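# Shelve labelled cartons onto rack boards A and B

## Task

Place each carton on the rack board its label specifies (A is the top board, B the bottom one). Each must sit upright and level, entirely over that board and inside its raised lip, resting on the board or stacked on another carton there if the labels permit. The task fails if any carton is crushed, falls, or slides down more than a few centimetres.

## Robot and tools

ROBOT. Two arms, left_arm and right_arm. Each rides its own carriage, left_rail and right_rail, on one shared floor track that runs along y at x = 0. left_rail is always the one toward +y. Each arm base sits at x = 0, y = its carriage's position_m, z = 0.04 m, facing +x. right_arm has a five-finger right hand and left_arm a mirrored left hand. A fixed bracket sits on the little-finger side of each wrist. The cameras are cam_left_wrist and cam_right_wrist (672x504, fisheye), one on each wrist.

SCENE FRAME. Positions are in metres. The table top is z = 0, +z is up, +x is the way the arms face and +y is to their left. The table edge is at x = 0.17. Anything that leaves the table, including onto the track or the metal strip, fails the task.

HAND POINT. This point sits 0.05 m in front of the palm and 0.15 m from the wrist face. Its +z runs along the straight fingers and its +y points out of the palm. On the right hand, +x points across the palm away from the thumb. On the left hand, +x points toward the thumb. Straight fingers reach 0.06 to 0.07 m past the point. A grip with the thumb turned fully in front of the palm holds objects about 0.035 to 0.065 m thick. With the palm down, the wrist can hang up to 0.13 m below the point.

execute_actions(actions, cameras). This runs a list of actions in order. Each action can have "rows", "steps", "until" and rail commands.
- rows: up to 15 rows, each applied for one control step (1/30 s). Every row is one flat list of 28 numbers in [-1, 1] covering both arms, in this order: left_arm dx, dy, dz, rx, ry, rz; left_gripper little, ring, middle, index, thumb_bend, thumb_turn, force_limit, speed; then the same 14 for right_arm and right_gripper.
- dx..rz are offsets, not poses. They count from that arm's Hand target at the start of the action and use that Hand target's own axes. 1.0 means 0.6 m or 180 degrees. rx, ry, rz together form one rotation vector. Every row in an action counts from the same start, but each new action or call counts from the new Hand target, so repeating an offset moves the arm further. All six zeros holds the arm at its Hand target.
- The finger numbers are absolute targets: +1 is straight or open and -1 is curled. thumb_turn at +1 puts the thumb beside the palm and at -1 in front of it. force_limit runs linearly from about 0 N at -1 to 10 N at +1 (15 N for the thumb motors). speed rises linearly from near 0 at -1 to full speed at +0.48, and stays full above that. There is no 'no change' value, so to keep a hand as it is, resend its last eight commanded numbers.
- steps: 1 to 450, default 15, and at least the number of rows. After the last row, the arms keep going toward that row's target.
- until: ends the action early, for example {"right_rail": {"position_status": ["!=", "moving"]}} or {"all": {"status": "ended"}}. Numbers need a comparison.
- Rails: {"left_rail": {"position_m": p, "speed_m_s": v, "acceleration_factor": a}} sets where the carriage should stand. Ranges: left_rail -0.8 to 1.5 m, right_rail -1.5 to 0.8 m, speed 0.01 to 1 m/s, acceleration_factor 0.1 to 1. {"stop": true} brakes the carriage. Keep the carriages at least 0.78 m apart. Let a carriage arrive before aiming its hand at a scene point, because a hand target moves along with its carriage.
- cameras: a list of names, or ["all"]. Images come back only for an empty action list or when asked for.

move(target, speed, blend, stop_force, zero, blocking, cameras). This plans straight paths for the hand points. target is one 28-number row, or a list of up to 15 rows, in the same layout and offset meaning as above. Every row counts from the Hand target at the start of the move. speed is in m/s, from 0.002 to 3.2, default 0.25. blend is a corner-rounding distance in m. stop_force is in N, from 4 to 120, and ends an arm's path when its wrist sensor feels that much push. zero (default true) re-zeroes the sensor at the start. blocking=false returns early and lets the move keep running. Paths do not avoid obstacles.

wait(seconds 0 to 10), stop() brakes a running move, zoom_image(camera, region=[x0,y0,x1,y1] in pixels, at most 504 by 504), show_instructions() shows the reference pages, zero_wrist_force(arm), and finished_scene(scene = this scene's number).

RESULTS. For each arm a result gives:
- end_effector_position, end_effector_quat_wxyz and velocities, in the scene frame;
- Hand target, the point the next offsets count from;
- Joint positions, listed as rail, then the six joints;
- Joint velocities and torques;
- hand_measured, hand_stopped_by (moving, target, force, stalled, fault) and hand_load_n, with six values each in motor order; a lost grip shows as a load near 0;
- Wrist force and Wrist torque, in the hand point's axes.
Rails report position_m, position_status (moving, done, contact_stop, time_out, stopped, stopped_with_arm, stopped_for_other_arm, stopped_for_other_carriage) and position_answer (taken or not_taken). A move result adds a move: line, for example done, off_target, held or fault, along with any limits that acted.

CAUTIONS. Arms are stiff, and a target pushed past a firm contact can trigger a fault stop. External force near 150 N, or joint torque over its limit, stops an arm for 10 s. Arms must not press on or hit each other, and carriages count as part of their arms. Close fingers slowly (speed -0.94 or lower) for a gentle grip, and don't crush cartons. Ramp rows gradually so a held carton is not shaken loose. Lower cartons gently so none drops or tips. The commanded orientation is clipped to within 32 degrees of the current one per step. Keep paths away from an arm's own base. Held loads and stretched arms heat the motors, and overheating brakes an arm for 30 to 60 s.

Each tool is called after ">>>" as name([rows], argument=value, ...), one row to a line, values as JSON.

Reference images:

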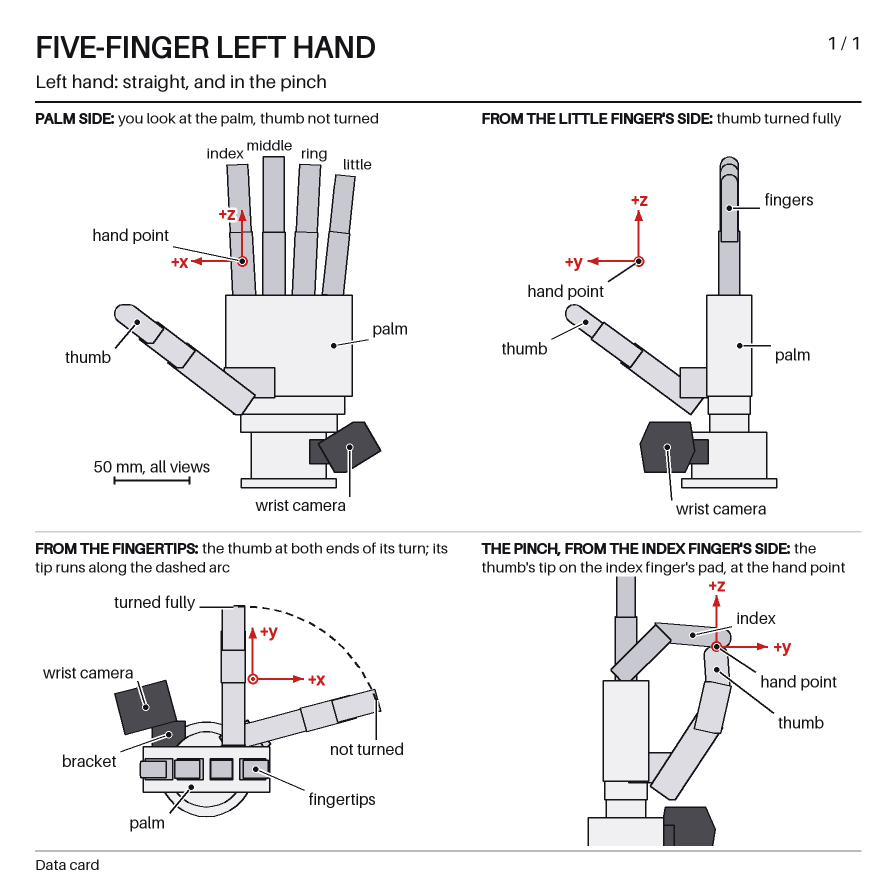

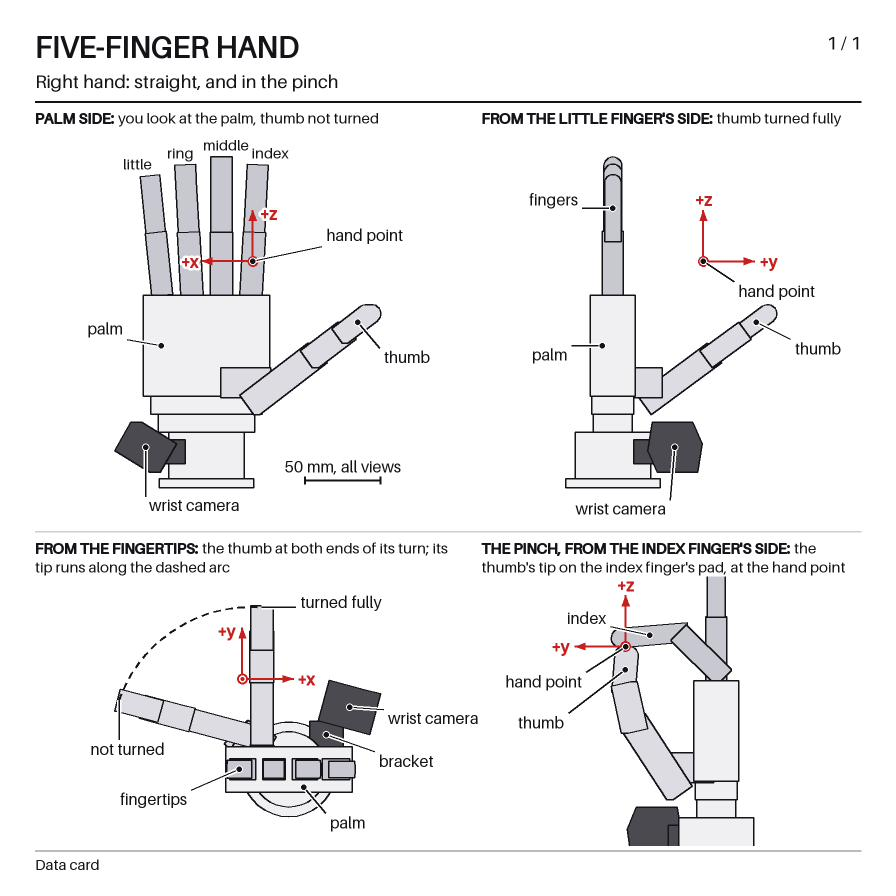

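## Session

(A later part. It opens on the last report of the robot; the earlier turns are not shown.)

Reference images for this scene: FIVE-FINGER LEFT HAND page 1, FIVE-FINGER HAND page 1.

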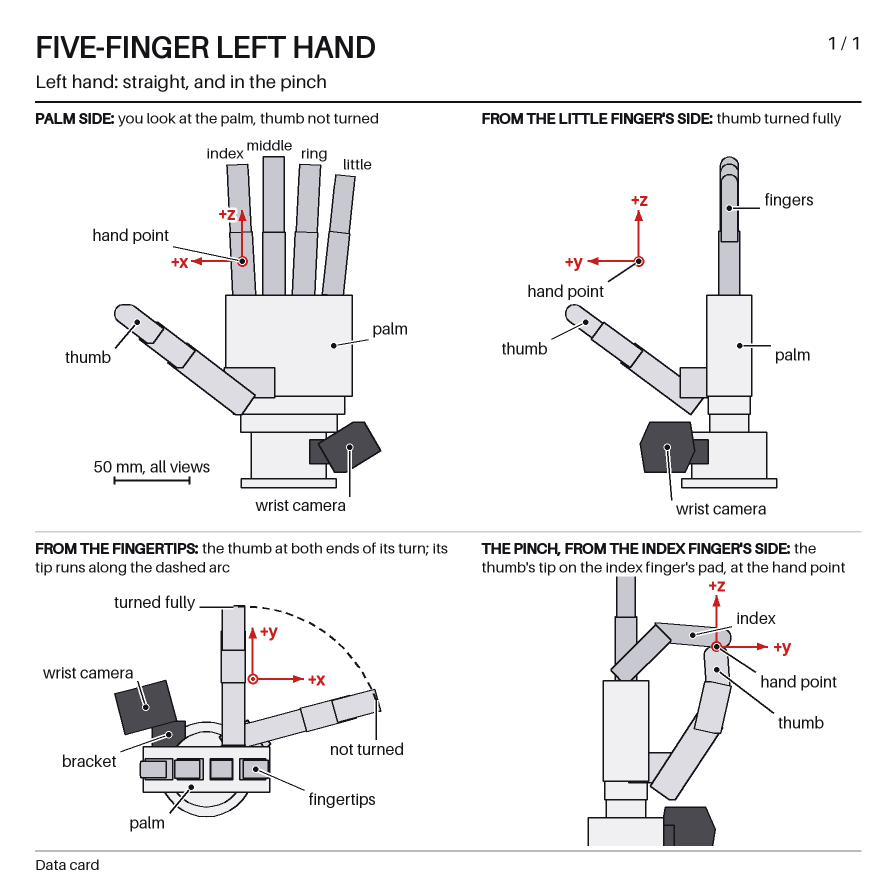

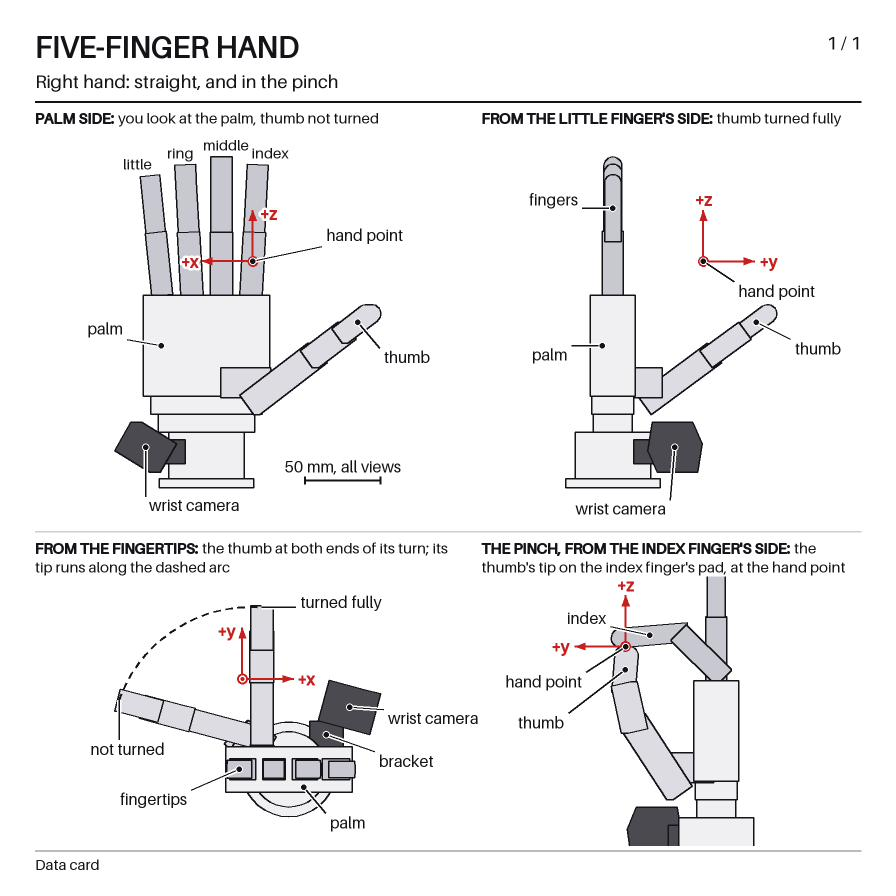

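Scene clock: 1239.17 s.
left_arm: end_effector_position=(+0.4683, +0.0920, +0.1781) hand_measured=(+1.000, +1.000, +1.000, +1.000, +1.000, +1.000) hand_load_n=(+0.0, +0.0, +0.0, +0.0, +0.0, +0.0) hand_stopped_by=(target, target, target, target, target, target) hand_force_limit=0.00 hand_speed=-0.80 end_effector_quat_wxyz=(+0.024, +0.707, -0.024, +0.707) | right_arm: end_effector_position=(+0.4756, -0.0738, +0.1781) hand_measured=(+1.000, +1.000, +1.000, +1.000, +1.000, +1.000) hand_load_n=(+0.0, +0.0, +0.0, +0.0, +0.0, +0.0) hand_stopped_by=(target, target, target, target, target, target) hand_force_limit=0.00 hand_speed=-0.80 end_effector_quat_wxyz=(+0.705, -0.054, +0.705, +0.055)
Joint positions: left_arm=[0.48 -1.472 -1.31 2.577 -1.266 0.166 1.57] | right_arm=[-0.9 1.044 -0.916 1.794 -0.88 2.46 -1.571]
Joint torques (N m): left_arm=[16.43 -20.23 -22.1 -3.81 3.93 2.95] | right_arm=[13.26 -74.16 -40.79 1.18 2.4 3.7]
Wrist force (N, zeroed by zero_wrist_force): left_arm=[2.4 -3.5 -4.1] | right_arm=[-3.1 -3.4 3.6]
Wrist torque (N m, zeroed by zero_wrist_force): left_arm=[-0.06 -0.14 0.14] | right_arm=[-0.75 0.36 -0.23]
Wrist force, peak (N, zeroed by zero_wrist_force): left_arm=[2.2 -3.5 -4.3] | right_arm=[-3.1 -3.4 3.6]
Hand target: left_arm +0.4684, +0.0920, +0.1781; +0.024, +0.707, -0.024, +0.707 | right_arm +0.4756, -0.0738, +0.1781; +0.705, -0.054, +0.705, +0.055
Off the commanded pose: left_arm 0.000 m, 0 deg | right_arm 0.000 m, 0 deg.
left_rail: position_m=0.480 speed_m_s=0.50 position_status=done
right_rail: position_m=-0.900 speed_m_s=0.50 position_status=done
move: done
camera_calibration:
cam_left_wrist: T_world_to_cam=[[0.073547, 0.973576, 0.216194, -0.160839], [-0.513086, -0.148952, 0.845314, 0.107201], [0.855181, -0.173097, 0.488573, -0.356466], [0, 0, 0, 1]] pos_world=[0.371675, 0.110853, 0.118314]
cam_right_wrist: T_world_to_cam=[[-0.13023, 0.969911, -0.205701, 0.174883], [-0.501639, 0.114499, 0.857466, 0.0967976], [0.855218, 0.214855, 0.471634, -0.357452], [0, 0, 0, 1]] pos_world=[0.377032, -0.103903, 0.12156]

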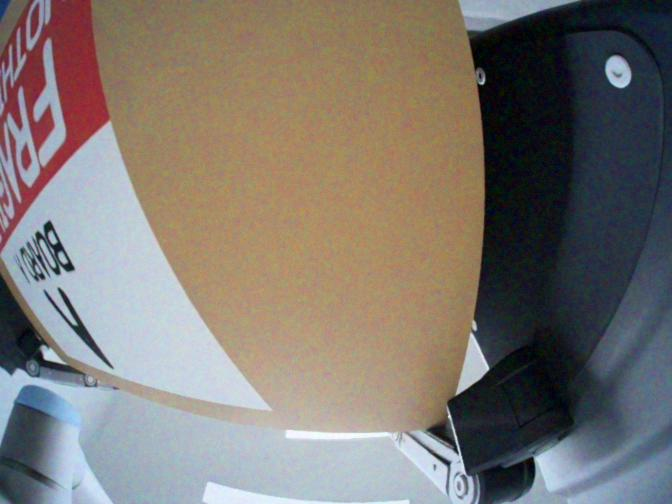

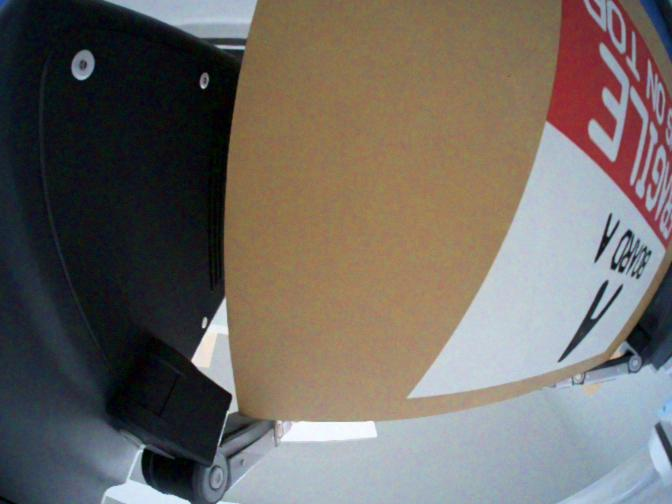

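>>> move(target=[0,-0.006,0,0,0,0,1,1,1,1,1,1,0,-0.8,0,0,0,0,0,0,1,1,1,1,1,1,0,-0.8], speed=0.02)

Scene clock: 1278.33 s.
left_arm: end_effector_position=(+0.4686, +0.0954, +0.1780) hand_measured=(+1.000, +1.000, +1.000, +1.000, +1.000, +1.000) hand_load_n=(+0.0, +0.0, -0.5, +0.0, +0.0, -0.5) hand_stopped_by=(target, target, target, target, target, target) hand_force_limit=0.00 hand_speed=-0.80 end_effector_quat_wxyz=(+0.024, +0.707, -0.024, +0.707) | right_arm: end_effector_position=(+0.4756, -0.0738, +0.1781) hand_measured=(+1.000, +1.000, +1.000, +1.000, +1.000, +1.000) hand_load_n=(+0.0, +0.0, +0.0, +0.0, +0.0, +0.0) hand_stopped_by=(target, target, target, target, target, target) hand_force_limit=0.00 hand_speed=-0.80 end_effector_quat_wxyz=(+0.705, -0.054, +0.705, +0.055)
Joint positions: left_arm=[0.48 -1.47 -1.312 2.582 -1.27 0.168 1.571] | right_arm=[-0.9 1.044 -0.916 1.794 -0.88 2.46 -1.571]
Joint torques (N m): left_arm=[19.4 -46.43 -4.64 -3.33 3.15 2.96] | right_arm=[15.51 -74.28 -38.24 1.08 2.68 2.7]
Wrist force (N, zeroed by zero_wrist_force): left_arm=[-1.0 4.4 3.9] | right_arm=[0.1 0.4 -0.4]
Wrist torque (N m, zeroed by zero_wrist_force): left_arm=[0.19 0.04 0.03] | right_arm=[0.09 -0.01 0.01]
Wrist force, peak (N, zeroed by zero_wrist_force): left_arm=[0.2 4.9 4.0] | right_arm=[0.0 0.8 -0.3]
Hand target: left_arm +0.4686, +0.0956, +0.1781; +0.024, +0.707, -0.024, +0.707 | right_arm +0.4756, -0.0738, +0.1781; +0.705, -0.054, +0.705, +0.055
Off the commanded pose: left_arm 0.000 m, 0 deg | right_arm 0.000 m, 0 deg.
left_rail: position_m=0.480 speed_m_s=0.50 position_status=done
right_rail: position_m=-0.900 speed_m_s=0.50 position_status=done
move: done

>>> zero_wrist_force(arm="left_arm")

>>> move(target=[0,0.0332,0.0035,0,0,0,1,1,1,1,1,1,0,-0.8,0,0.0332,0.0035,0,0,0,1,1,1,1,1,1,0,-0.8], speed=0.012, stop_force=5)

Wrist force sensor zeroed.

Scene clock: 1293.23 s.
left_arm: end_effector_position=(+0.4690, +0.0842, +0.1781) hand_measured=(+1.000, +1.000, +1.000, +1.000, +1.000, +1.000) hand_load_n=(+0.0, +0.0, +0.5, +0.0, +0.0, -0.5) hand_stopped_by=(target, target, target, target, target, target) hand_force_limit=0.00 hand_speed=-0.80 end_effector_quat_wxyz=(+0.024, +0.707, -0.024, +0.707) | right_arm: end_effector_position=(+0.4751, -0.0626, +0.1781) hand_measured=(+1.000, +1.000, +1.000, +1.000, +1.000, +1.000) hand_load_n=(+0.0, +0.0, +1.0, +0.0, +0.0, +0.0) hand_stopped_by=(target, target, target, target, target, target) hand_force_limit=0.00 hand_speed=-0.80 end_effector_quat_wxyz=(+0.705, -0.054, +0.705, +0.055)
Joint positions: left_arm=[0.48 -1.472 -1.302 2.564 -1.261 0.166 1.571] | right_arm=[-0.9 1.052 -0.904 1.77 -0.868 2.468 -1.571]
Joint torques (N m): left_arm=[8.51 -47.92 -6.63 -3.64 4.44 1.38] | right_arm=[-14.76 -101.54 -22 -3.54 -4.19 0.23]
Wrist force (N, zeroed by zero_wrist_force): left_arm=[-0.7 -2.6 0.2] | right_arm=[-2.0 -5.0 -2.0]
Wrist torque (N m, zeroed by zero_wrist_force): left_arm=[0.15 0.08 0.02] | right_arm=[0.51 -0.09 -0.21]
Wrist force, peak (N, zeroed by zero_wrist_force): left_arm=[0.7 -10.3 -4.5] | right_arm=[-2.1 -11.3 -2.7]
Hand target: left_arm +0.4690, +0.0842, +0.1781; +0.024, +0.707, -0.024, +0.707 (not the last commanded pose) | right_arm +0.4751, -0.0626, +0.1781; +0.705, -0.054, +0.705, +0.055 (not the last commanded pose)
Off the commanded pose: left_arm 0.009 m, 0 deg | right_arm 0.009 m, 0 deg.
left_rail: position_m=0.480 speed_m_s=0.50 position_status=done
right_rail: position_m=-0.900 speed_m_s=0.50 position_status=done
move: contact (left_arm, right_arm)

>>> move(target=[0,0.015,0.0016,0,0,0,1,1,1,1,1,1,0,-0.8,0,0.015,0.0016,0,0,0,1,1,1,1,1,1,0,-0.8], speed=0.006, stop_force=20)

Scene clock: 1300.60 s.
left_arm: end_effector_position=(+0.4691, +0.0834, +0.1781) hand_measured=(+1.000, +1.000, +1.000, +1.000, +1.000, +1.000) hand_load_n=(+0.0, +0.5, +3.0, +0.5, +0.0, -0.5) hand_stopped_by=(target, target, target, target, target, target) hand_force_limit=0.00 hand_speed=-0.80 end_effector_quat_wxyz=(+0.024, +0.707, -0.024, +0.707) | right_arm: end_effector_position=(+0.4752, -0.0617, +0.1781) hand_measured=(+1.000, +1.000, +1.000, +1.000, +1.000, +1.000) hand_load_n=(+0.0, +0.5, +3.0, +0.5, +0.0, -0.5) hand_stopped_by=(target, target, target, target, target, target) hand_force_limit=0.00 hand_speed=-0.80 end_effector_quat_wxyz=(+0.705, -0.054, +0.705, +0.055)
Joint positions: left_arm=[0.48 -1.472 -1.302 2.562 -1.261 0.166 1.571] | right_arm=[-0.9 1.052 -0.903 1.768 -0.866 2.469 -1.571]
Joint torques (N m): left_arm=[1.18 -48.11 -17.24 -5.18 10.09 -0.22] | right_arm=[-1.75 -94.07 -28.91 -4.36 -10.13 2.69]
Wrist force (N, zeroed by zero_wrist_force): left_arm=[0.8 -20.5 -2.6] | right_arm=[-6.1 -23.9 -3.0]
Wrist torque (N m, zeroed by zero_wrist_force): left_arm=[0.95 0.17 0.38] | right_arm=[1.77 -0.35 -0.81]
Wrist force, peak (N, zeroed by zero_wrist_force): left_arm=[6.2 -29.3 -8.9] | right_arm=[-6.6 -31.2 -5.6]
Hand target: left_arm +0.4691, +0.0835, +0.1781; +0.024, +0.707, -0.024, +0.707 (not the last commanded pose) | right_arm +0.4752, -0.0617, +0.1781; +0.705, -0.054, +0.705, +0.055 (not the last commanded pose)
Off the commanded pose: left_arm 0.008 m, 0 deg | right_arm 0.008 m, 0 deg.
left_rail: position_m=0.480 speed_m_s=0.50 position_status=done
right_rail: position_m=-0.900 speed_m_s=0.50 position_status=done
move: contact (left_arm, right_arm)

>>> move(target=[0,0.0004,0,-0.0028,0,0,1,1,1,1,1,1,0,-0.8,0,0.0004,0,-0.0008,0,0,1,1,1,1,1,1,0,-0.8], speed=0.01)

Scene clock: 1309.17 s.
left_arm: end_effector_position=(+0.4691, +0.0833, +0.1780) hand_measured=(+1.000, +1.000, +1.000, +1.000, +1.000, +1.000) hand_load_n=(-0.5, +1.0, +5.0, +2.0, +0.0, +0.0) hand_stopped_by=(target, target, target, target, target, target) hand_force_limit=0.00 hand_speed=-0.80 end_effector_quat_wxyz=(+0.027, +0.707, -0.027, +0.707) | right_arm: end_effector_position=(+0.4752, -0.0615, +0.1781) hand_measured=(+1.000, +1.000, +1.000, +1.000, +1.000, +1.000) hand_load_n=(+0.0, +0.5, +4.0, +1.0, +0.0, +0.0) hand_stopped_by=(target, target, target, target, target, target) hand_force_limit=0.00 hand_speed=-0.80 end_effector_quat_wxyz=(+0.705, -0.055, +0.705, +0.056)
Joint positions: left_arm=[0.48 -1.47 -1.303 2.565 -1.262 0.177 1.571] | right_arm=[-0.9 1.052 -0.904 1.769 -0.867 2.466 -1.571]
Joint torques (N m): left_arm=[-1.49 -47.26 -28.71 -7.02 17.62 -0.91] | right_arm=[0.26 -90.07 -32.19 -4.82 -14.46 2.51]
Wrist force (N, zeroed by zero_wrist_force): left_arm=[8.0 -40.0 -9.5] | right_arm=[-9.5 -33.6 -8.1]
Wrist torque (N m, zeroed by zero_wrist_force): left_arm=[2.95 0.25 1.15] | right_arm=[2.88 -0.36 -1.19]
Wrist force, peak (N, zeroed by zero_wrist_force): left_arm=[8.0 -40.0 -9.5] | right_arm=[-9.4 -33.7 -8.2]
Hand target: left_arm +0.4691, +0.0833, +0.1781; +0.027, +0.707, -0.027, +0.707 | right_arm +0.4752, -0.0615, +0.1781; +0.705, -0.055, +0.705, +0.056
Off the commanded pose: left_arm 0.000 m, 0 deg | right_arm 0.000 m, 0 deg.
left_rail: position_m=0.480 speed_m_s=0.50 position_status=done
right_rail: position_m=-0.900 speed_m_s=0.50 position_status=done
move: done

>>> move(target=[0,0.0001,0,0.0011,0,0,1,1,1,1,1,1,0,-0.8,0,0.0002,0,0.0013,0,0,1,1,1,1,1,1,0,-0.8], speed=0.01)

Scene clock: 1315.53 s.
left_arm: end_effector_position=(+0.4691, +0.0831, +0.1781) hand_measured=(+1.000, +1.000, +1.000, +1.000, +1.000, +1.000) hand_load_n=(+0.0, +1.0, +4.5, +1.5, +0.0, +0.0) hand_stopped_by=(target, target, target, target, target, target) hand_force_limit=0.00 hand_speed=-0.80 end_effector_quat_wxyz=(+0.025, +0.707, -0.026, +0.707) | right_arm: end_effector_position=(+0.4752, -0.0614, +0.1781) hand_measured=(+1.000, +1.000, +1.000, +1.000, +1.000, +1.000) hand_load_n=(+0.0, +0.5, +3.5, +0.5, +0.0, +0.0) hand_stopped_by=(target, target, target, target, target, target) hand_force_limit=0.00 hand_speed=-0.80 end_effector_quat_wxyz=(+0.705, -0.053, +0.705, +0.054)
Joint positions: left_arm=[0.48 -1.471 -1.302 2.564 -1.261 0.173 1.571] | right_arm=[-0.9 1.053 -0.903 1.767 -0.866 2.471 -1.571]
Joint torques (N m): left_arm=[-37.77 -23.15 -42.51 -1.61 9.21 2.87] | right_arm=[44.63 -72.45 -52.95 -1.43 -7.85 1.07]
Wrist force (N, zeroed by zero_wrist_force): left_arm=[3.1 -37.8 2.3] | right_arm=[-5.6 -36.2 -1.8]
Wrist torque (N m, zeroed by zero_wrist_force): left_arm=[1.88 0.19 0.78] | right_arm=[1.80 -0.37 -1.10]
Wrist force, peak (N, zeroed by zero_wrist_force): left_arm=[6.5 -44.6 -7.8] | right_arm=[-9.4 -35.4 -8.7]
Hand target: left_arm +0.4691, +0.0832, +0.1781; +0.025, +0.707, -0.026, +0.707 | right_arm +0.4751, -0.0613, +0.1781; +0.705, -0.053, +0.705, +0.054
Off the commanded pose: left_arm 0.000 m, 0 deg | right_arm 0.000 m, 0 deg.
left_rail: position_m=0.480 speed_m_s=0.50 position_status=done
right_rail: position_m=-0.900 speed_m_s=0.50 position_status=done
move: done

>>> move(target=[0.0167,0,0,0,0,0,1,1,1,1,1,1,0,-0.8,-0.0167,0,0,0,0,0,1,1,1,1,1,1,0,-0.8], speed=0.02, cameras=["all"])

Scene clock: 1321.77 s.
left_arm: end_effector_position=(+0.4691, +0.0831, +0.1880) hand_measured=(+1.000, +1.000, +1.000, +1.000, +1.000, +1.000) hand_load_n=(+0.0, +0.5, +4.5, +1.0, +0.0, +0.0) hand_stopped_by=(target, target, target, target, target, target) hand_force_limit=0.00 hand_speed=-0.80 end_effector_quat_wxyz=(+0.025, +0.707, -0.026, +0.707) | right_arm: end_effector_position=(+0.4751, -0.0613, +0.1881) hand_measured=(+1.000, +1.000, +1.000, +1.000, +1.000, +1.000) hand_load_n=(+0.0, +0.5, +3.5, +0.5, +0.0, +0.0) hand_stopped_by=(target, target, target, target, target, target) hand_force_limit=0.00 hand_speed=-0.80 end_effector_quat_wxyz=(+0.705, -0.053, +0.705, +0.054)
Joint positions: left_arm=[0.48 -1.471 -1.331 2.561 -1.231 0.172 1.572] | right_arm=[-0.9 1.053 -0.915 1.765 -0.852 2.472 -1.571]
Joint torques (N m): left_arm=[-22.08 -51.26 -45.49 -2.72 12.43 -2.42] | right_arm=[17.99 -107.11 -58.92 -3.65 -10.45 -0.55]
Wrist force (N, zeroed by zero_wrist_force): left_arm=[-9.2 -34.9 -1.9] | right_arm=[7.2 -32.9 -4.9]
Wrist torque (N m, zeroed by zero_wrist_force): left_arm=[1.87 -0.47 0.32] | right_arm=[2.09 0.39 -0.16]
Wrist force, peak (N, zeroed by zero_wrist_force): left_arm=[4.0 -38.5 1.8] | right_arm=[-6.7 -37.9 -2.3]
Hand target: left_arm +0.4691, +0.0832, +0.1881; +0.025, +0.707, -0.026, +0.707 | right_arm +0.4751, -0.0613, +0.1881; +0.705, -0.053, +0.705, +0.054
Off the commanded pose: left_arm 0.000 m, 0 deg | right_arm 0.000 m, 0 deg.
left_rail: position_m=0.480 speed_m_s=0.50 position_status=done
right_rail: position_m=-0.900 speed_m_s=0.50 position_status=done
move: done
camera_calibration:
cam_left_wrist: T_world_to_cam=[[0.0786238, 0.97317, 0.216238, -0.156841], [-0.514103, -0.146261, 0.845166, 0.0980378], [0.854117, -0.177619, 0.48881, -0.362628], [0, 0, 0, 1]] pos_world=[0.37246, 0.102562, 0.128313]
cam_right_wrist: T_world_to_cam=[[-0.128259, 0.970154, -0.205793, 0.16383], [-0.501315, 0.115621, 0.857505, 0.0864433], [0.855706, 0.21315, 0.471523, -0.364712], [0, 0, 0, 1]] pos_world=[0.376435, -0.0911969, 0.13156]

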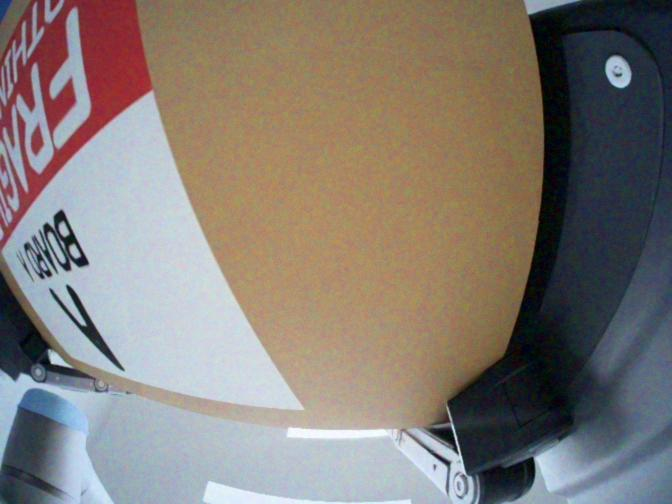

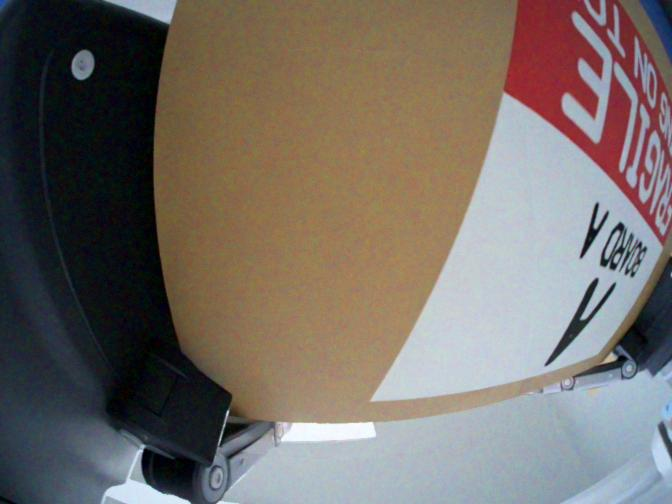

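>>> move(target=[0.2667,0.0002,0,0,0,0,1,1,1,1,1,1,0,-0.8,-0.2667,0.0002,0,0,0,0,1,1,1,1,1,1,0,-0.8], speed=0.07)

>>> move(target=[0.2667,0,0,0,0,0,1,1,1,1,1,1,0,-0.8,-0.2667,0,0,0,0,0,1,1,1,1,1,1,0,-0.8], speed=0.07, cameras=["cam_left_wrist"])

Scene clock: 1331.83 s.
left_arm: end_effector_position=(+0.4691, +0.0830, +0.3481) hand_measured=(+1.000, +1.000, +1.000, +1.000, +1.000, +1.000) hand_load_n=(+0.0, +1.0, +4.0, +1.0, +0.0, -0.5) hand_stopped_by=(target, target, target, target, target, target) hand_force_limit=0.00 hand_speed=-0.80 end_effector_quat_wxyz=(+0.025, +0.707, -0.026, +0.707) | right_arm: end_effector_position=(+0.4750, -0.0614, +0.3481) hand_measured=(+1.000, +1.000, +1.000, +1.000, +1.000, +1.000) hand_load_n=(+0.0, +0.5, +3.5, +1.0, +0.0, +0.0) hand_stopped_by=(target, target, target, target, target, target) hand_force_limit=0.00 hand_speed=-0.80 end_effector_quat_wxyz=(+0.705, -0.053, +0.705, +0.054)
Joint positions: left_arm=[0.48 -1.471 -1.702 2.456 -0.755 0.172 1.572] | right_arm=[-0.9 1.053 -1.092 1.703 -0.612 2.472 -1.571]
Joint torques (N m): left_arm=[-37.08 -31.95 -60.66 -2.69 8.98 -2.53] | right_arm=[35.26 -97.35 -64.92 -3.72 -8.03 2.61]
Wrist force (N, zeroed by zero_wrist_force): left_arm=[-10.3 -38.7 -2.0] | right_arm=[6.9 -36.0 -5.7]
Wrist torque (N m, zeroed by zero_wrist_force): left_arm=[1.85 -0.12 0.35] | right_arm=[2.10 0.62 -0.15]
Wrist force, peak (N, zeroed by zero_wrist_force): left_arm=[-10.3 -38.7 -2.0] | right_arm=[6.9 -36.0 -5.7]
Hand target: left_arm +0.4691, +0.0830, +0.3481; +0.025, +0.707, -0.026, +0.707 | right_arm +0.4750, -0.0614, +0.3481; +0.705, -0.053, +0.705, +0.054
Off the commanded pose: left_arm 0.000 m, 0 deg | right_arm 0.000 m, 0 deg.
left_rail: position_m=0.480 speed_m_s=0.50 position_status=done
right_rail: position_m=-0.900 speed_m_s=0.50 position_status=done
move: done

Scene clock: 1334.77 s.
left_arm: end_effector_position=(+0.4691, +0.0830, +0.5081) hand_measured=(+1.000, +1.000, +1.000, +1.000, +1.000, +1.000) hand_load_n=(+0.0, +1.0, +4.0, +1.0, +0.0, -0.5) hand_stopped_by=(target, target, target, target, target, target) hand_force_limit=0.00 hand_speed=-0.80 end_effector_quat_wxyz=(+0.025, +0.707, -0.026, +0.707) | right_arm: end_effector_position=(+0.4749, -0.0616, +0.5081) hand_measured=(+1.000, +1.000, +1.000, +1.000, +1.000, +1.000) hand_load_n=(+0.0, +0.5, +4.0, +1.0, +0.0, +0.0) hand_stopped_by=(target, target, target, target, target, target) hand_force_limit=0.00 hand_speed=-0.80 end_effector_quat_wxyz=(+0.705, -0.053, +0.705, +0.054)
Joint positions: left_arm=[0.48 -1.471 -1.899 2.263 -0.365 0.172 1.572] | right_arm=[-0.9 1.053 -1.214 1.567 -0.355 2.472 -1.571]
Joint torques (N m): left_arm=[-37.99 5.88 -64.31 -3.07 9.35 -2.43] | right_arm=[6.87 -86.89 -68.21 -3.97 -10.31 2.12]
Wrist force (N, zeroed by zero_wrist_force): left_arm=[-10.2 -40.4 -3.3] | right_arm=[6.6 -38.4 -5.1]
Wrist torque (N m, zeroed by zero_wrist_force): left_arm=[1.89 -0.19 0.43] | right_arm=[2.22 0.65 -0.28]
Wrist force, peak (N, zeroed by zero_wrist_force): left_arm=[-10.0 -40.5 -3.1] | right_arm=[6.6 -38.4 -5.1]
Hand target: left_arm +0.4691, +0.0830, +0.5081; +0.025, +0.707, -0.026, +0.707 | right_arm +0.4749, -0.0616, +0.5082; +0.705, -0.053, +0.705, +0.054
Off the commanded pose: left_arm 0.000 m, 0 deg | right_arm 0.000 m, 0 deg.
left_rail: position_m=0.480 speed_m_s=0.50 position_status=done
right_rail: position_m=-0.900 speed_m_s=0.50 position_status=done
move: done
camera_calibration:
cam_left_wrist: T_world_to_cam=[[0.0785913, 0.973201, 0.216108, -0.225797], [-0.514084, -0.146168, 0.845194, -0.172559], [0.854132, -0.177523, 0.488819, -0.519152], [0, 0, 0, 1]] pos_world=[0.37246, 0.102362, 0.448414]
Images, in order (width x height): cam_left_wrist 672x504.

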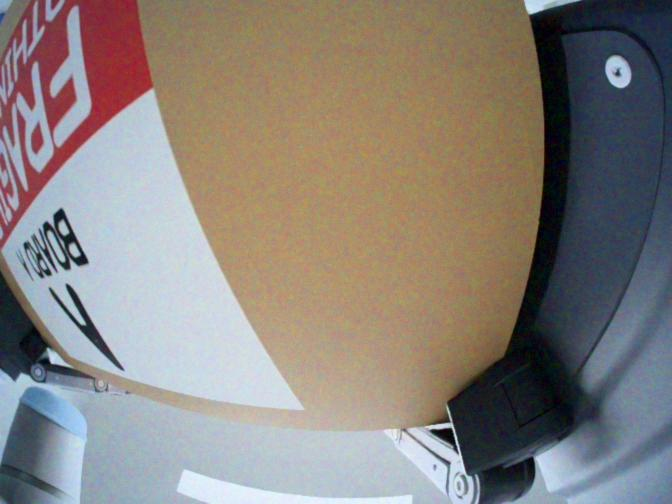

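>>> move(target=[0.25,0,0,0,0,0,1,1,1,1,1,1,0,-0.8,-0.25,0,0,0,0,0,1,1,1,1,1,1,0,-0.8], speed=0.07)

>>> move(target=[0.2367,0,0,0,0,0,1,1,1,1,1,1,0,-0.8,-0.2367,0,0,0,0,0,1,1,1,1,1,1,0,-0.8], speed=0.07, cameras=["all"])

Scene clock: 1341.57 s.
left_arm: end_effector_position=(+0.4691, +0.0830, +0.6581) hand_measured=(+1.000, +1.000, +1.000, +1.000, +1.000, +1.000) hand_load_n=(+0.0, +1.0, +4.5, +1.5, +0.0, -0.5) hand_stopped_by=(target, target, target, target, target, target) hand_force_limit=0.00 hand_speed=-0.80 end_effector_quat_wxyz=(+0.025, +0.707, -0.026, +0.707) | right_arm: end_effector_position=(+0.4748, -0.0618, +0.6581) hand_measured=(+1.000, +1.000, +1.000, +1.000, +1.000, +1.000) hand_load_n=(+0.0, +0.5, +4.0, +1.0, +0.0, +0.0) hand_stopped_by=(target, target, target, target, target, target) hand_force_limit=0.00 hand_speed=-0.80 end_effector_quat_wxyz=(+0.705, -0.053, +0.705, +0.054)
Joint positions: left_arm=[0.48 -1.471 -1.962 2.032 -0.071 0.172 1.572] | right_arm=[-0.9 1.053 -1.27 1.373 -0.105 2.472 -1.571]
Joint torques (N m): left_arm=[-36.74 14.93 -61.49 -3.2 10.17 -2.65] | right_arm=[14.49 -75.89 -63.47 -3.6 -9.93 1.82]
Wrist force (N, zeroed by zero_wrist_force): left_arm=[-10.3 -42.9 -3.0] | right_arm=[6.4 -40.7 -5.3]
Wrist torque (N m, zeroed by zero_wrist_force): left_arm=[1.81 -0.12 0.44] | right_arm=[2.18 0.77 -0.34]
Wrist force, peak (N, zeroed by zero_wrist_force): left_arm=[-10.3 -42.9 -3.0] | right_arm=[6.3 -40.9 -5.6]
Hand target: left_arm +0.4691, +0.0829, +0.6581; +0.025, +0.707, -0.026, +0.707 | right_arm +0.4748, -0.0618, +0.6582; +0.705, -0.053, +0.705, +0.054
Off the commanded pose: left_arm 0.000 m, 0 deg | right_arm 0.000 m, 0 deg.
left_rail: position_m=0.480 speed_m_s=0.50 position_status=done
right_rail: position_m=-0.900 speed_m_s=0.50 position_status=done
move: done

Scene clock: 1344.20 s.
left_arm: end_effector_position=(+0.4690, +0.0829, +0.8001) hand_measured=(+1.000, +1.000, +1.000, +1.000, +1.000, +1.000) hand_load_n=(+0.0, +1.0, +4.5, +1.0, -0.5, -0.5) hand_stopped_by=(target, target, target, target, target, target) hand_force_limit=0.00 hand_speed=-0.80 end_effector_quat_wxyz=(+0.025, +0.707, -0.026, +0.707) | right_arm: end_effector_position=(+0.4747, -0.0620, +0.8002) hand_measured=(+1.000, +1.000, +1.000, +1.000, +1.000, +1.000) hand_load_n=(+0.0, +0.5, +4.0, +1.0, +0.0, +0.0) hand_stopped_by=(target, target, target, target, target, target) hand_force_limit=0.00 hand_speed=-0.80 end_effector_quat_wxyz=(+0.705, -0.053, +0.705, +0.054)
Joint positions: left_arm=[0.48 -1.471 -1.949 1.775 0.173 0.172 1.572] | right_arm=[-0.9 1.053 -1.265 1.117 0.146 2.472 -1.571]
Joint torques (N m): left_arm=[-8.54 21.99 -55.94 -3 13.66 -2.66] | right_arm=[16.15 -45.29 -61.16 -3.96 -9.69 1.62]
Wrist force (N, zeroed by zero_wrist_force): left_arm=[-9.1 -44.6 -3.3] | right_arm=[6.3 -42.6 -6.2]
Wrist torque (N m, zeroed by zero_wrist_force): left_arm=[1.84 -0.21 0.54] | right_arm=[2.16 0.89 -0.47]
Wrist force, peak (N, zeroed by zero_wrist_force): left_arm=[-11.1 -45.1 -3.4] | right_arm=[7.1 -43.0 -5.7]
Hand target: left_arm +0.4691, +0.0829, +0.8001; +0.025, +0.707, -0.026, +0.707 | right_arm +0.4747, -0.0620, +0.8002; +0.705, -0.053, +0.705, +0.054
Off the commanded pose: left_arm 0.000 m, 0 deg | right_arm 0.000 m, 0 deg.
left_rail: position_m=0.480 speed_m_s=0.50 position_status=done
right_rail: position_m=-0.900 speed_m_s=0.50 position_status=done
move: done
camera_calibration:
cam_left_wrist: T_world_to_cam=[[0.0785409, 0.973187, 0.21619, -0.288843], [-0.514091, -0.146263, 0.845173, -0.419342], [0.854132, -0.177522, 0.488819, -0.661905], [0, 0, 0, 1]] pos_world=[0.37246, 0.102262, 0.740413]
cam_right_wrist: T_world_to_cam=[[-0.128176, 0.970175, -0.205747, 0.29036], [-0.501305, 0.115623, 0.857511, -0.438563], [0.855724, 0.213055, 0.471533, -0.652863], [0, 0, 0, 1]] pos_world=[0.376035, -0.0918966, 0.74366]

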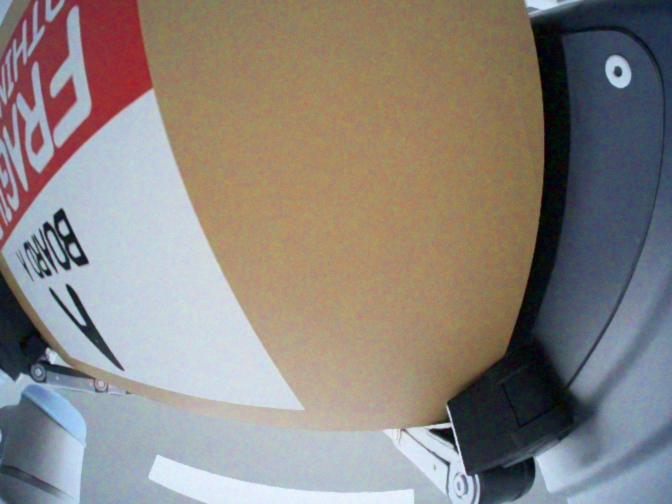

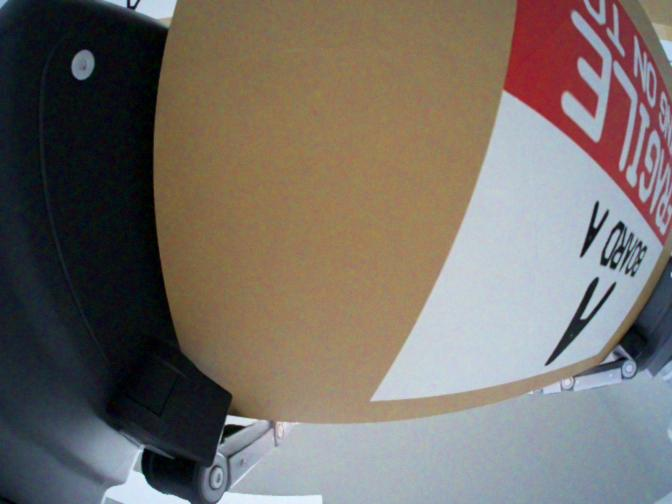

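>>> move([
  [0,0.118,0.1088,-0.0078,0,0,1,1,1,1,1,1,0,-0.8,0,-0.1387,0.0737,0.0078,0,0,1,1,1,1,1,1,0,-0.8],
  [0,0.2436,0.2198,-0.0122,0,0,1,1,1,1,1,1,0,-0.8,0,-0.2854,0.1508,0.0122,0,0,1,1,1,1,1,1,0,-0.8],
], speed=0.06, blend=[0.02,0], cameras=["cam_left_wrist"])

Scene clock: 1370.37 s.
left_arm: end_effector_position=(+0.5900, -0.0723, +0.8001) hand_measured=(+1.000, +1.000, +1.000, +1.000, +1.000, +1.000) hand_load_n=(+0.0, +0.5, +4.0, +1.0, +0.0, +0.0) hand_stopped_by=(target, target, target, target, target, target) hand_force_limit=0.00 hand_speed=-0.80 end_effector_quat_wxyz=(+0.039, +0.706, -0.039, +0.706) | right_arm: end_effector_position=(+0.5901, -0.2174, +0.8001) hand_measured=(+1.000, +1.000, +1.000, +1.000, +1.000, +1.000) hand_load_n=(+0.0, +0.5, +4.0, +1.0, +0.0, +0.0) hand_stopped_by=(target, target, target, target, target, target) hand_force_limit=0.00 hand_speed=-0.80 end_effector_quat_wxyz=(+0.706, -0.040, +0.706, +0.041)
Joint positions: left_arm=[0.48 -1.261 -1.615 1.516 0.099 0.42 1.571] | right_arm=[-0.9 0.801 -1.427 1.319 0.107 2.258 -1.57]
Joint torques (N m): left_arm=[-7.44 -9.71 -56.05 -4.48 16.86 -2.06] | right_arm=[18.2 -64.11 -44.56 -8.96 -13.57 0.72]
Wrist force (N, zeroed by zero_wrist_force): left_arm=[-7.7 -40.0 -2.8] | right_arm=[8.0 -39.0 -4.8]
Wrist torque (N m, zeroed by zero_wrist_force): left_arm=[1.77 -0.23 0.33] | right_arm=[2.07 0.83 -0.52]
Wrist force, peak (N, zeroed by zero_wrist_force): left_arm=[-9.2 -46.3 -5.5] | right_arm=[6.6 -44.4 -5.0]
Hand target: left_arm +0.5900, -0.0724, +0.8001; +0.039, +0.706, -0.039, +0.706 | right_arm +0.5901, -0.2175, +0.8001; +0.706, -0.040, +0.706, +0.041
Off the commanded pose: left_arm 0.000 m, 0 deg | right_arm 0.000 m, 0 deg.
left_rail: position_m=0.480 speed_m_s=0.50 position_status=done
right_rail: position_m=-0.900 speed_m_s=0.50 position_status=done
move: done
camera_calibration:
cam_left_wrist: T_world_to_cam=[[0.115762, 0.969472, 0.216154, -0.169478], [-0.519301, -0.126434, 0.845187, -0.375405], [0.846715, -0.210089, 0.488812, -0.790678], [0, 0, 0, 1]] pos_world=[0.494149, -0.0492732, 0.740414]
Images, in order (width x height): cam_left_wrist 672x504.

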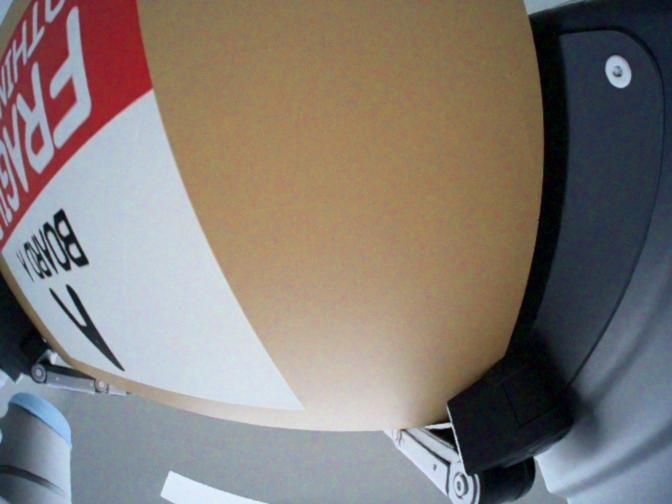

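>>> move([
  [0,0.1125,0.1215,0,0,0,1,1,1,1,1,1,0,-0.8,0,-0.1367,0.0933,0,0,0,1,1,1,1,1,1,0,-0.8],
  [0,0.2165,0.242,0,0,0,1,1,1,1,1,1,0,-0.8,0,-0.265,0.1876,0,0,0,1,1,1,1,1,1,0,-0.8],
], speed=0.06, blend=[0.02,0], cameras=["all"])

Scene clock: 1381.23 s.
left_arm: end_effector_position=(+0.7200, -0.2175, +0.8001) hand_measured=(+1.000, +1.000, +1.000, +1.000, +1.000, +1.000) hand_load_n=(+0.0, +0.5, +4.0, +1.5, +0.0, +0.0) hand_stopped_by=(target, target, target, target, target, target) hand_force_limit=0.00 hand_speed=-0.80 end_effector_quat_wxyz=(+0.039, +0.706, -0.039, +0.706) | right_arm: end_effector_position=(+0.7200, -0.3627, +0.8000) hand_measured=(+1.000, +1.000, +1.000, +1.000, +1.000, +1.000) hand_load_n=(+0.0, +1.0, +4.0, +0.5, -0.5, +0.0) hand_stopped_by=(target, target, target, target, target, target) hand_force_limit=0.00 hand_speed=-0.80 end_effector_quat_wxyz=(+0.706, -0.040, +0.706, +0.041)
Joint positions: left_arm=[0.48 -1.152 -1.277 1.133 0.144 0.529 1.571] | right_arm=[-0.9 0.495 -1.489 1.389 0.1 1.952 -1.57]
Joint torques (N m): left_arm=[-13.89 -39.97 -55.85 -3.23 16.7 -2.25] | right_arm=[16.31 -65.71 -46.57 -8.9 -15.15 2.36]
Wrist force (N, zeroed by zero_wrist_force): left_arm=[-7.3 -40.6 -3.6] | right_arm=[8.7 -39.0 -4.4]
Wrist torque (N m, zeroed by zero_wrist_force): left_arm=[1.57 -0.08 0.36] | right_arm=[2.03 0.95 -0.66]
Wrist force, peak (N, zeroed by zero_wrist_force): left_arm=[-7.9 -41.5 -4.0] | right_arm=[8.3 -39.8 -5.4]
Hand target: left_arm +0.7200, -0.2175, +0.8001; +0.039, +0.706, -0.039, +0.706 | right_arm +0.7200, -0.3627, +0.8000; +0.706, -0.040, +0.706, +0.041
Off the commanded pose: left_arm 0.000 m, 0 deg | right_arm 0.000 m, 0 deg.
left_rail: position_m=0.480 speed_m_s=0.50 position_status=done
right_rail: position_m=-0.900 speed_m_s=0.50 position_status=done
move: done
camera_calibration:
cam_left_wrist: T_world_to_cam=[[0.115812, 0.969435, 0.216293, -0.0439879], [-0.519251, -0.126544, 0.845201, -0.326168], [0.846738, -0.210195, 0.488725, -0.931241], [0, 0, 0, 1]] pos_world=[0.624249, -0.194373, 0.740313]
cam_right_wrist: T_world_to_cam=[[-0.0908819, 0.974392, -0.205673, 0.588106], [-0.496493, 0.134697, 0.857527, -0.277203], [0.86327, 0.180049, 0.471537, -0.816042], [0, 0, 0, 1]] pos_world=[0.620283, -0.38878, 0.74346]

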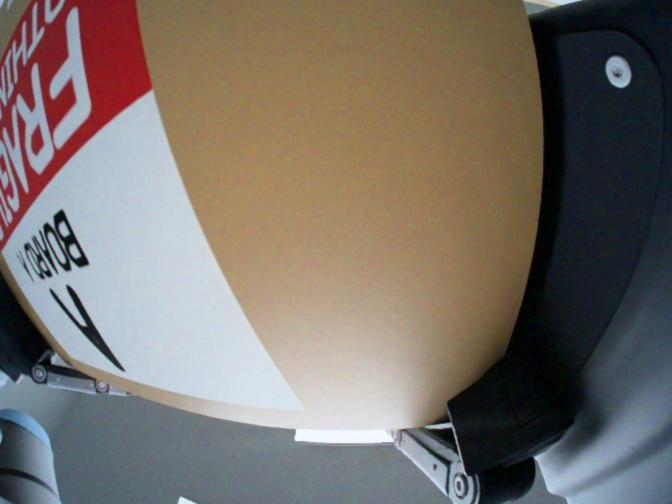

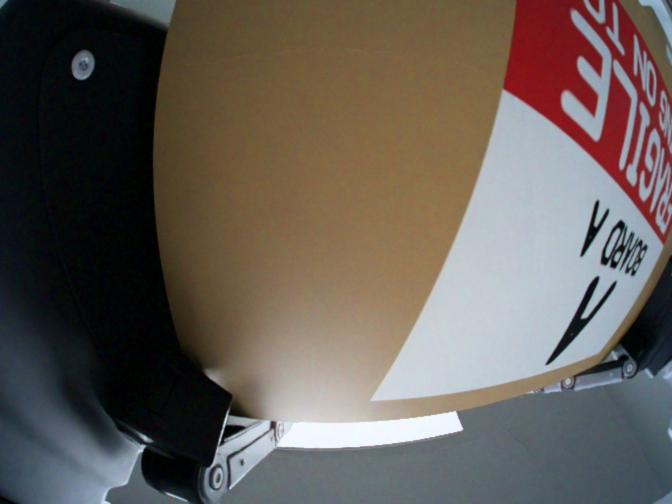

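>>> move(target=[0,0.1028,0.1296,0,0,0,1,1,1,1,1,1,0,-0.8,0,-0.1292,0.1034,0,0,0,1,1,1,1,1,1,0,-0.8], speed=0.06, cameras=["all"])

Scene clock: 1388.30 s.
left_arm: end_effector_position=(+0.7905, -0.2873, +0.8000) hand_measured=(+1.000, +1.000, +1.000, +1.000, +1.000, +1.000) hand_load_n=(+0.0, +0.5, +4.0, +1.5, +0.0, +0.0) hand_stopped_by=(target, target, target, target, target, target) hand_force_limit=0.00 hand_speed=-0.80 end_effector_quat_wxyz=(+0.039, +0.706, -0.039, +0.706) | right_arm: end_effector_position=(+0.7905, -0.4326, +0.7999) hand_measured=(+1.000, +1.000, +1.000, +1.000, +1.000, +1.000) hand_load_n=(+0.0, +1.0, +3.5, +1.0, +0.0, +0.0) hand_stopped_by=(target, target, target, target, target, target) hand_force_limit=0.00 hand_speed=-0.80 end_effector_quat_wxyz=(+0.706, -0.040, +0.706, +0.041)
Joint positions: left_arm=[0.48 -1.109 -1.084 0.86 0.224 0.572 1.571] | right_arm=[-0.9 0.347 -1.473 1.371 0.101 1.803 -1.57]
Joint torques (N m): left_arm=[-14.2 -55.77 -53.43 -3.11 15.89 -2.21] | right_arm=[13.41 -47.55 -64.41 -4.45 -13.95 2.78]
Wrist force (N, zeroed by zero_wrist_force): left_arm=[-6.8 -37.6 -4.2] | right_arm=[9.6 -36.7 -4.7]
Wrist torque (N m, zeroed by zero_wrist_force): left_arm=[1.49 -0.10 0.26] | right_arm=[2.13 0.86 -0.66]
Wrist force, peak (N, zeroed by zero_wrist_force): left_arm=[-7.5 -41.7 -4.9] | right_arm=[8.9 -40.3 -4.6]
Hand target: left_arm +0.7905, -0.2874, +0.8000; +0.039, +0.706, -0.039, +0.706 | right_arm +0.7905, -0.4326, +0.7999; +0.706, -0.040, +0.706, +0.041
Off the commanded pose: left_arm 0.000 m, 0 deg | right_arm 0.000 m, 0 deg.
left_rail: position_m=0.480 speed_m_s=0.50 position_status=done
right_rail: position_m=-0.900 speed_m_s=0.50 position_status=done
move: done
camera_calibration:
cam_left_wrist: T_world_to_cam=[[0.11578, 0.969468, 0.216164, 0.0157373], [-0.51923, -0.126452, 0.845228, -0.298417], [0.846756, -0.210099, 0.488736, -1.00562], [0, 0, 0, 1]] pos_world=[0.694749, -0.264273, 0.740314]
cam_right_wrist: T_world_to_cam=[[-0.0908819, 0.974392, -0.205673, 0.662593], [-0.496493, 0.134697, 0.857527, -0.232749], [0.86327, 0.180049, 0.471537, -0.864183], [0, 0, 0, 1]] pos_world=[0.690683, -0.45868, 0.74336]

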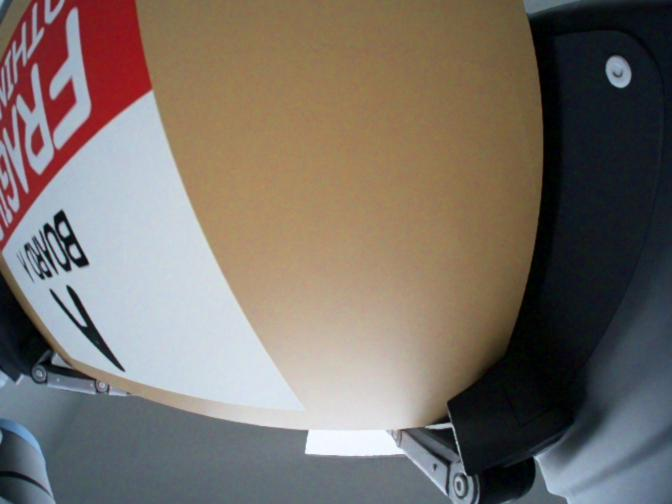

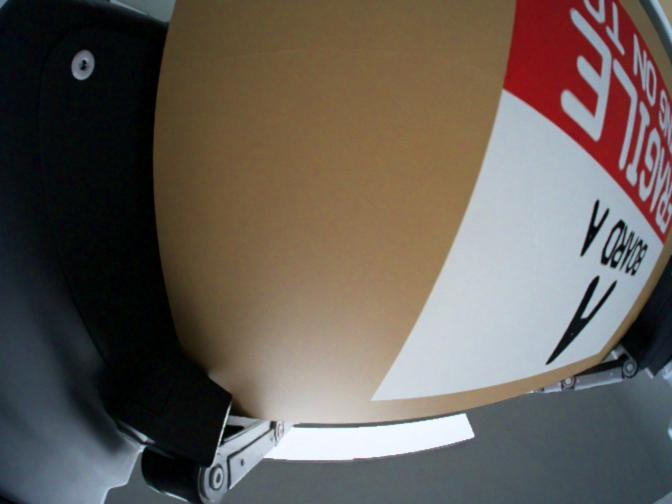

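>>> move(target=[-0.0433,0,0,0,0,0,1,1,1,1,1,1,0,-0.8,0.0433,0,0,0,0,0,1,1,1,1,1,1,0,-0.8], speed=0.03)

>>> move(target=[-0.0333,0,0,0,0,0,1,1,1,1,1,1,0,-0.8,0.0333,0,0,0,0,0,1,1,1,1,1,1,0,-0.8], speed=0.01, stop_force=7)

Scene clock: 1394.43 s.
left_arm: end_effector_position=(+0.7905, -0.2874, +0.7742) hand_measured=(+1.000, +1.000, +1.000, +1.000, +1.000, +1.000) hand_load_n=(+0.0, +0.0, +4.0, +1.5, +0.0, +0.0) hand_stopped_by=(target, target, target, target, target, target) hand_force_limit=0.00 hand_speed=-0.80 end_effector_quat_wxyz=(+0.039, +0.706, -0.039, +0.706) | right_arm: end_effector_position=(+0.7905, -0.4326, +0.7740) hand_measured=(+1.000, +1.000, +1.000, +1.000, +1.000, +1.000) hand_load_n=(+0.0, +1.0, +3.5, +0.5, +0.0, +0.0) hand_stopped_by=(target, target, target, target, target, target) hand_force_limit=0.00 hand_speed=-0.80 end_effector_quat_wxyz=(+0.706, -0.040, +0.706, +0.041)
Joint positions: left_arm=[0.48 -1.109 -1.095 0.923 0.172 0.572 1.571] | right_arm=[-0.9 0.346 -1.476 1.42 0.055 1.803 -1.57]
Joint torques (N m): left_arm=[-24.35 -80.25 -38.77 -8.36 12.23 3.18] | right_arm=[41.63 -69.57 -46.45 -8.73 -9.7 1.32]
Wrist force (N, zeroed by zero_wrist_force): left_arm=[-6.7 -37.9 -3.8] | right_arm=[9.0 -36.2 -5.3]
Wrist torque (N m, zeroed by zero_wrist_force): left_arm=[1.55 -0.11 0.30] | right_arm=[2.22 0.92 -0.64]
Wrist force, peak (N, zeroed by zero_wrist_force): left_arm=[-6.2 -43.0 -3.6] | right_arm=[9.7 -41.9 -6.2]
Hand target: left_arm +0.7905, -0.2874, +0.7741; +0.039, +0.706, -0.039, +0.706 | right_arm +0.7905, -0.4326, +0.7739; +0.706, -0.040, +0.706, +0.041
Off the commanded pose: left_arm 0.000 m, 0 deg | right_arm 0.000 m, 0 deg.
left_rail: position_m=0.480 speed_m_s=0.50 position_status=done
right_rail: position_m=-0.900 speed_m_s=0.50 position_status=done
move: done

Scene clock: 1396.60 s.
left_arm: end_effector_position=(+0.7905, -0.2874, +0.7647) hand_measured=(+1.000, +1.000, +1.000, +1.000, +1.000, +1.000) hand_load_n=(+0.0, +0.5, +4.0, +1.5, +0.0, +0.0) hand_stopped_by=(target, target, target, target, target, target) hand_force_limit=0.00 hand_speed=-0.80 end_effector_quat_wxyz=(+0.039, +0.706, -0.039, +0.706) | right_arm: end_effector_position=(+0.7905, -0.4326, +0.7639) hand_measured=(+1.000, +1.000, +1.000, +1.000, +1.000, +1.000) hand_load_n=(+0.0, +0.5, +4.0, +1.0, +0.0, +0.0) hand_stopped_by=(target, target, target, target, target, target) hand_force_limit=0.00 hand_speed=-0.80 end_effector_quat_wxyz=(+0.706, -0.040, +0.706, +0.041)
Joint positions: left_arm=[0.48 -1.109 -1.098 0.944 0.154 0.572 1.571] | right_arm=[-0.9 0.347 -1.477 1.439 0.037 1.803 -1.57]
Joint torques (N m): left_arm=[-25.45 -56.84 -55.16 -3.74 12.46 2.91] | right_arm=[43.82 -46 -63.89 -4.59 -8.65 1.17]
Wrist force (N, zeroed by zero_wrist_force): left_arm=[-7.0 -38.8 -4.8] | right_arm=[6.7 -37.3 -4.9]
Wrist torque (N m, zeroed by zero_wrist_force): left_arm=[1.51 -0.45 0.29] | right_arm=[2.34 0.57 -0.62]
Wrist force, peak (N, zeroed by zero_wrist_force): left_arm=[-7.0 -39.4 -3.8] | right_arm=[9.1 -38.1 -5.4]
Hand target: left_arm +0.7905, -0.2874, +0.7647; +0.039, +0.706, -0.039, +0.706 (not the last commanded pose) | right_arm +0.7905, -0.4326, +0.7639; +0.706, -0.040, +0.706, +0.041 (not the last commanded pose)
Off the commanded pose: left_arm 0.011 m, 0 deg | right_arm 0.010 m, 0 deg.
left_rail: position_m=0.480 speed_m_s=0.50 position_status=done
right_rail: position_m=-0.900 speed_m_s=0.50 position_status=done
move: contact (left_arm, right_arm)

>>> move(target=[-0.01,0,0,0,0,0,1,1,1,1,1,1,0,-0.8,0.01,0,0,0,0,0,1,1,1,1,1,1,0,-0.8], speed=0.006, stop_force=8)

Scene clock: 1403.77 s.
left_arm: end_effector_position=(+0.7905, -0.2874, +0.7645) hand_measured=(+1.000, +1.000, +1.000, +1.000, +1.000, +1.000) hand_load_n=(+0.0, +0.5, +4.0, +1.0, +0.0, +0.0) hand_stopped_by=(target, target, target, target, target, target) hand_force_limit=0.00 hand_speed=-0.80 end_effector_quat_wxyz=(+0.039, +0.706, -0.039, +0.706) | right_arm: end_effector_position=(+0.7906, -0.4326, +0.7636) hand_measured=(+1.000, +1.000, +1.000, +1.000, +1.000, +1.000) hand_load_n=(+0.0, +0.5, +4.0, +1.0, +0.0, +0.0) hand_stopped_by=(target, target, target, target, target, target) hand_force_limit=0.00 hand_speed=-0.80 end_effector_quat_wxyz=(+0.706, -0.040, +0.706, +0.041)
Joint positions: left_arm=[0.48 -1.109 -1.098 0.944 0.153 0.572 1.571] | right_arm=[-0.9 0.347 -1.477 1.44 0.036 1.803 -1.57]
Joint torques (N m): left_arm=[-25.68 -50.31 -51.85 -3 12.36 2.67] | right_arm=[31.43 -49.49 -58 -1.83 -10.25 1.37]
Wrist force (N, zeroed by zero_wrist_force): left_arm=[-2.2 -39.6 -2.7] | right_arm=[0.7 -38.0 -3.9]
Wrist torque (N m, zeroed by zero_wrist_force): left_arm=[1.60 -0.10 0.60] | right_arm=[2.24 0.23 -0.98]
Wrist force, peak (N, zeroed by zero_wrist_force): left_arm=[3.1 -40.7 -4.1] | right_arm=[-4.2 -40.1 -7.0]
Hand target: left_arm +0.7905, -0.2875, +0.7645; +0.039, +0.706, -0.039, +0.706 (not the last commanded pose) | right_arm +0.7906, -0.4326, +0.7636; +0.706, -0.040, +0.706, +0.041 (not the last commanded pose)
Off the commanded pose: left_arm 0.006 m, 0 deg | right_arm 0.006 m, 0 deg.
left_rail: position_m=0.480 speed_m_s=0.50 position_status=done
right_rail: position_m=-0.900 speed_m_s=0.50 position_status=done
move: contact (left_arm, right_arm)


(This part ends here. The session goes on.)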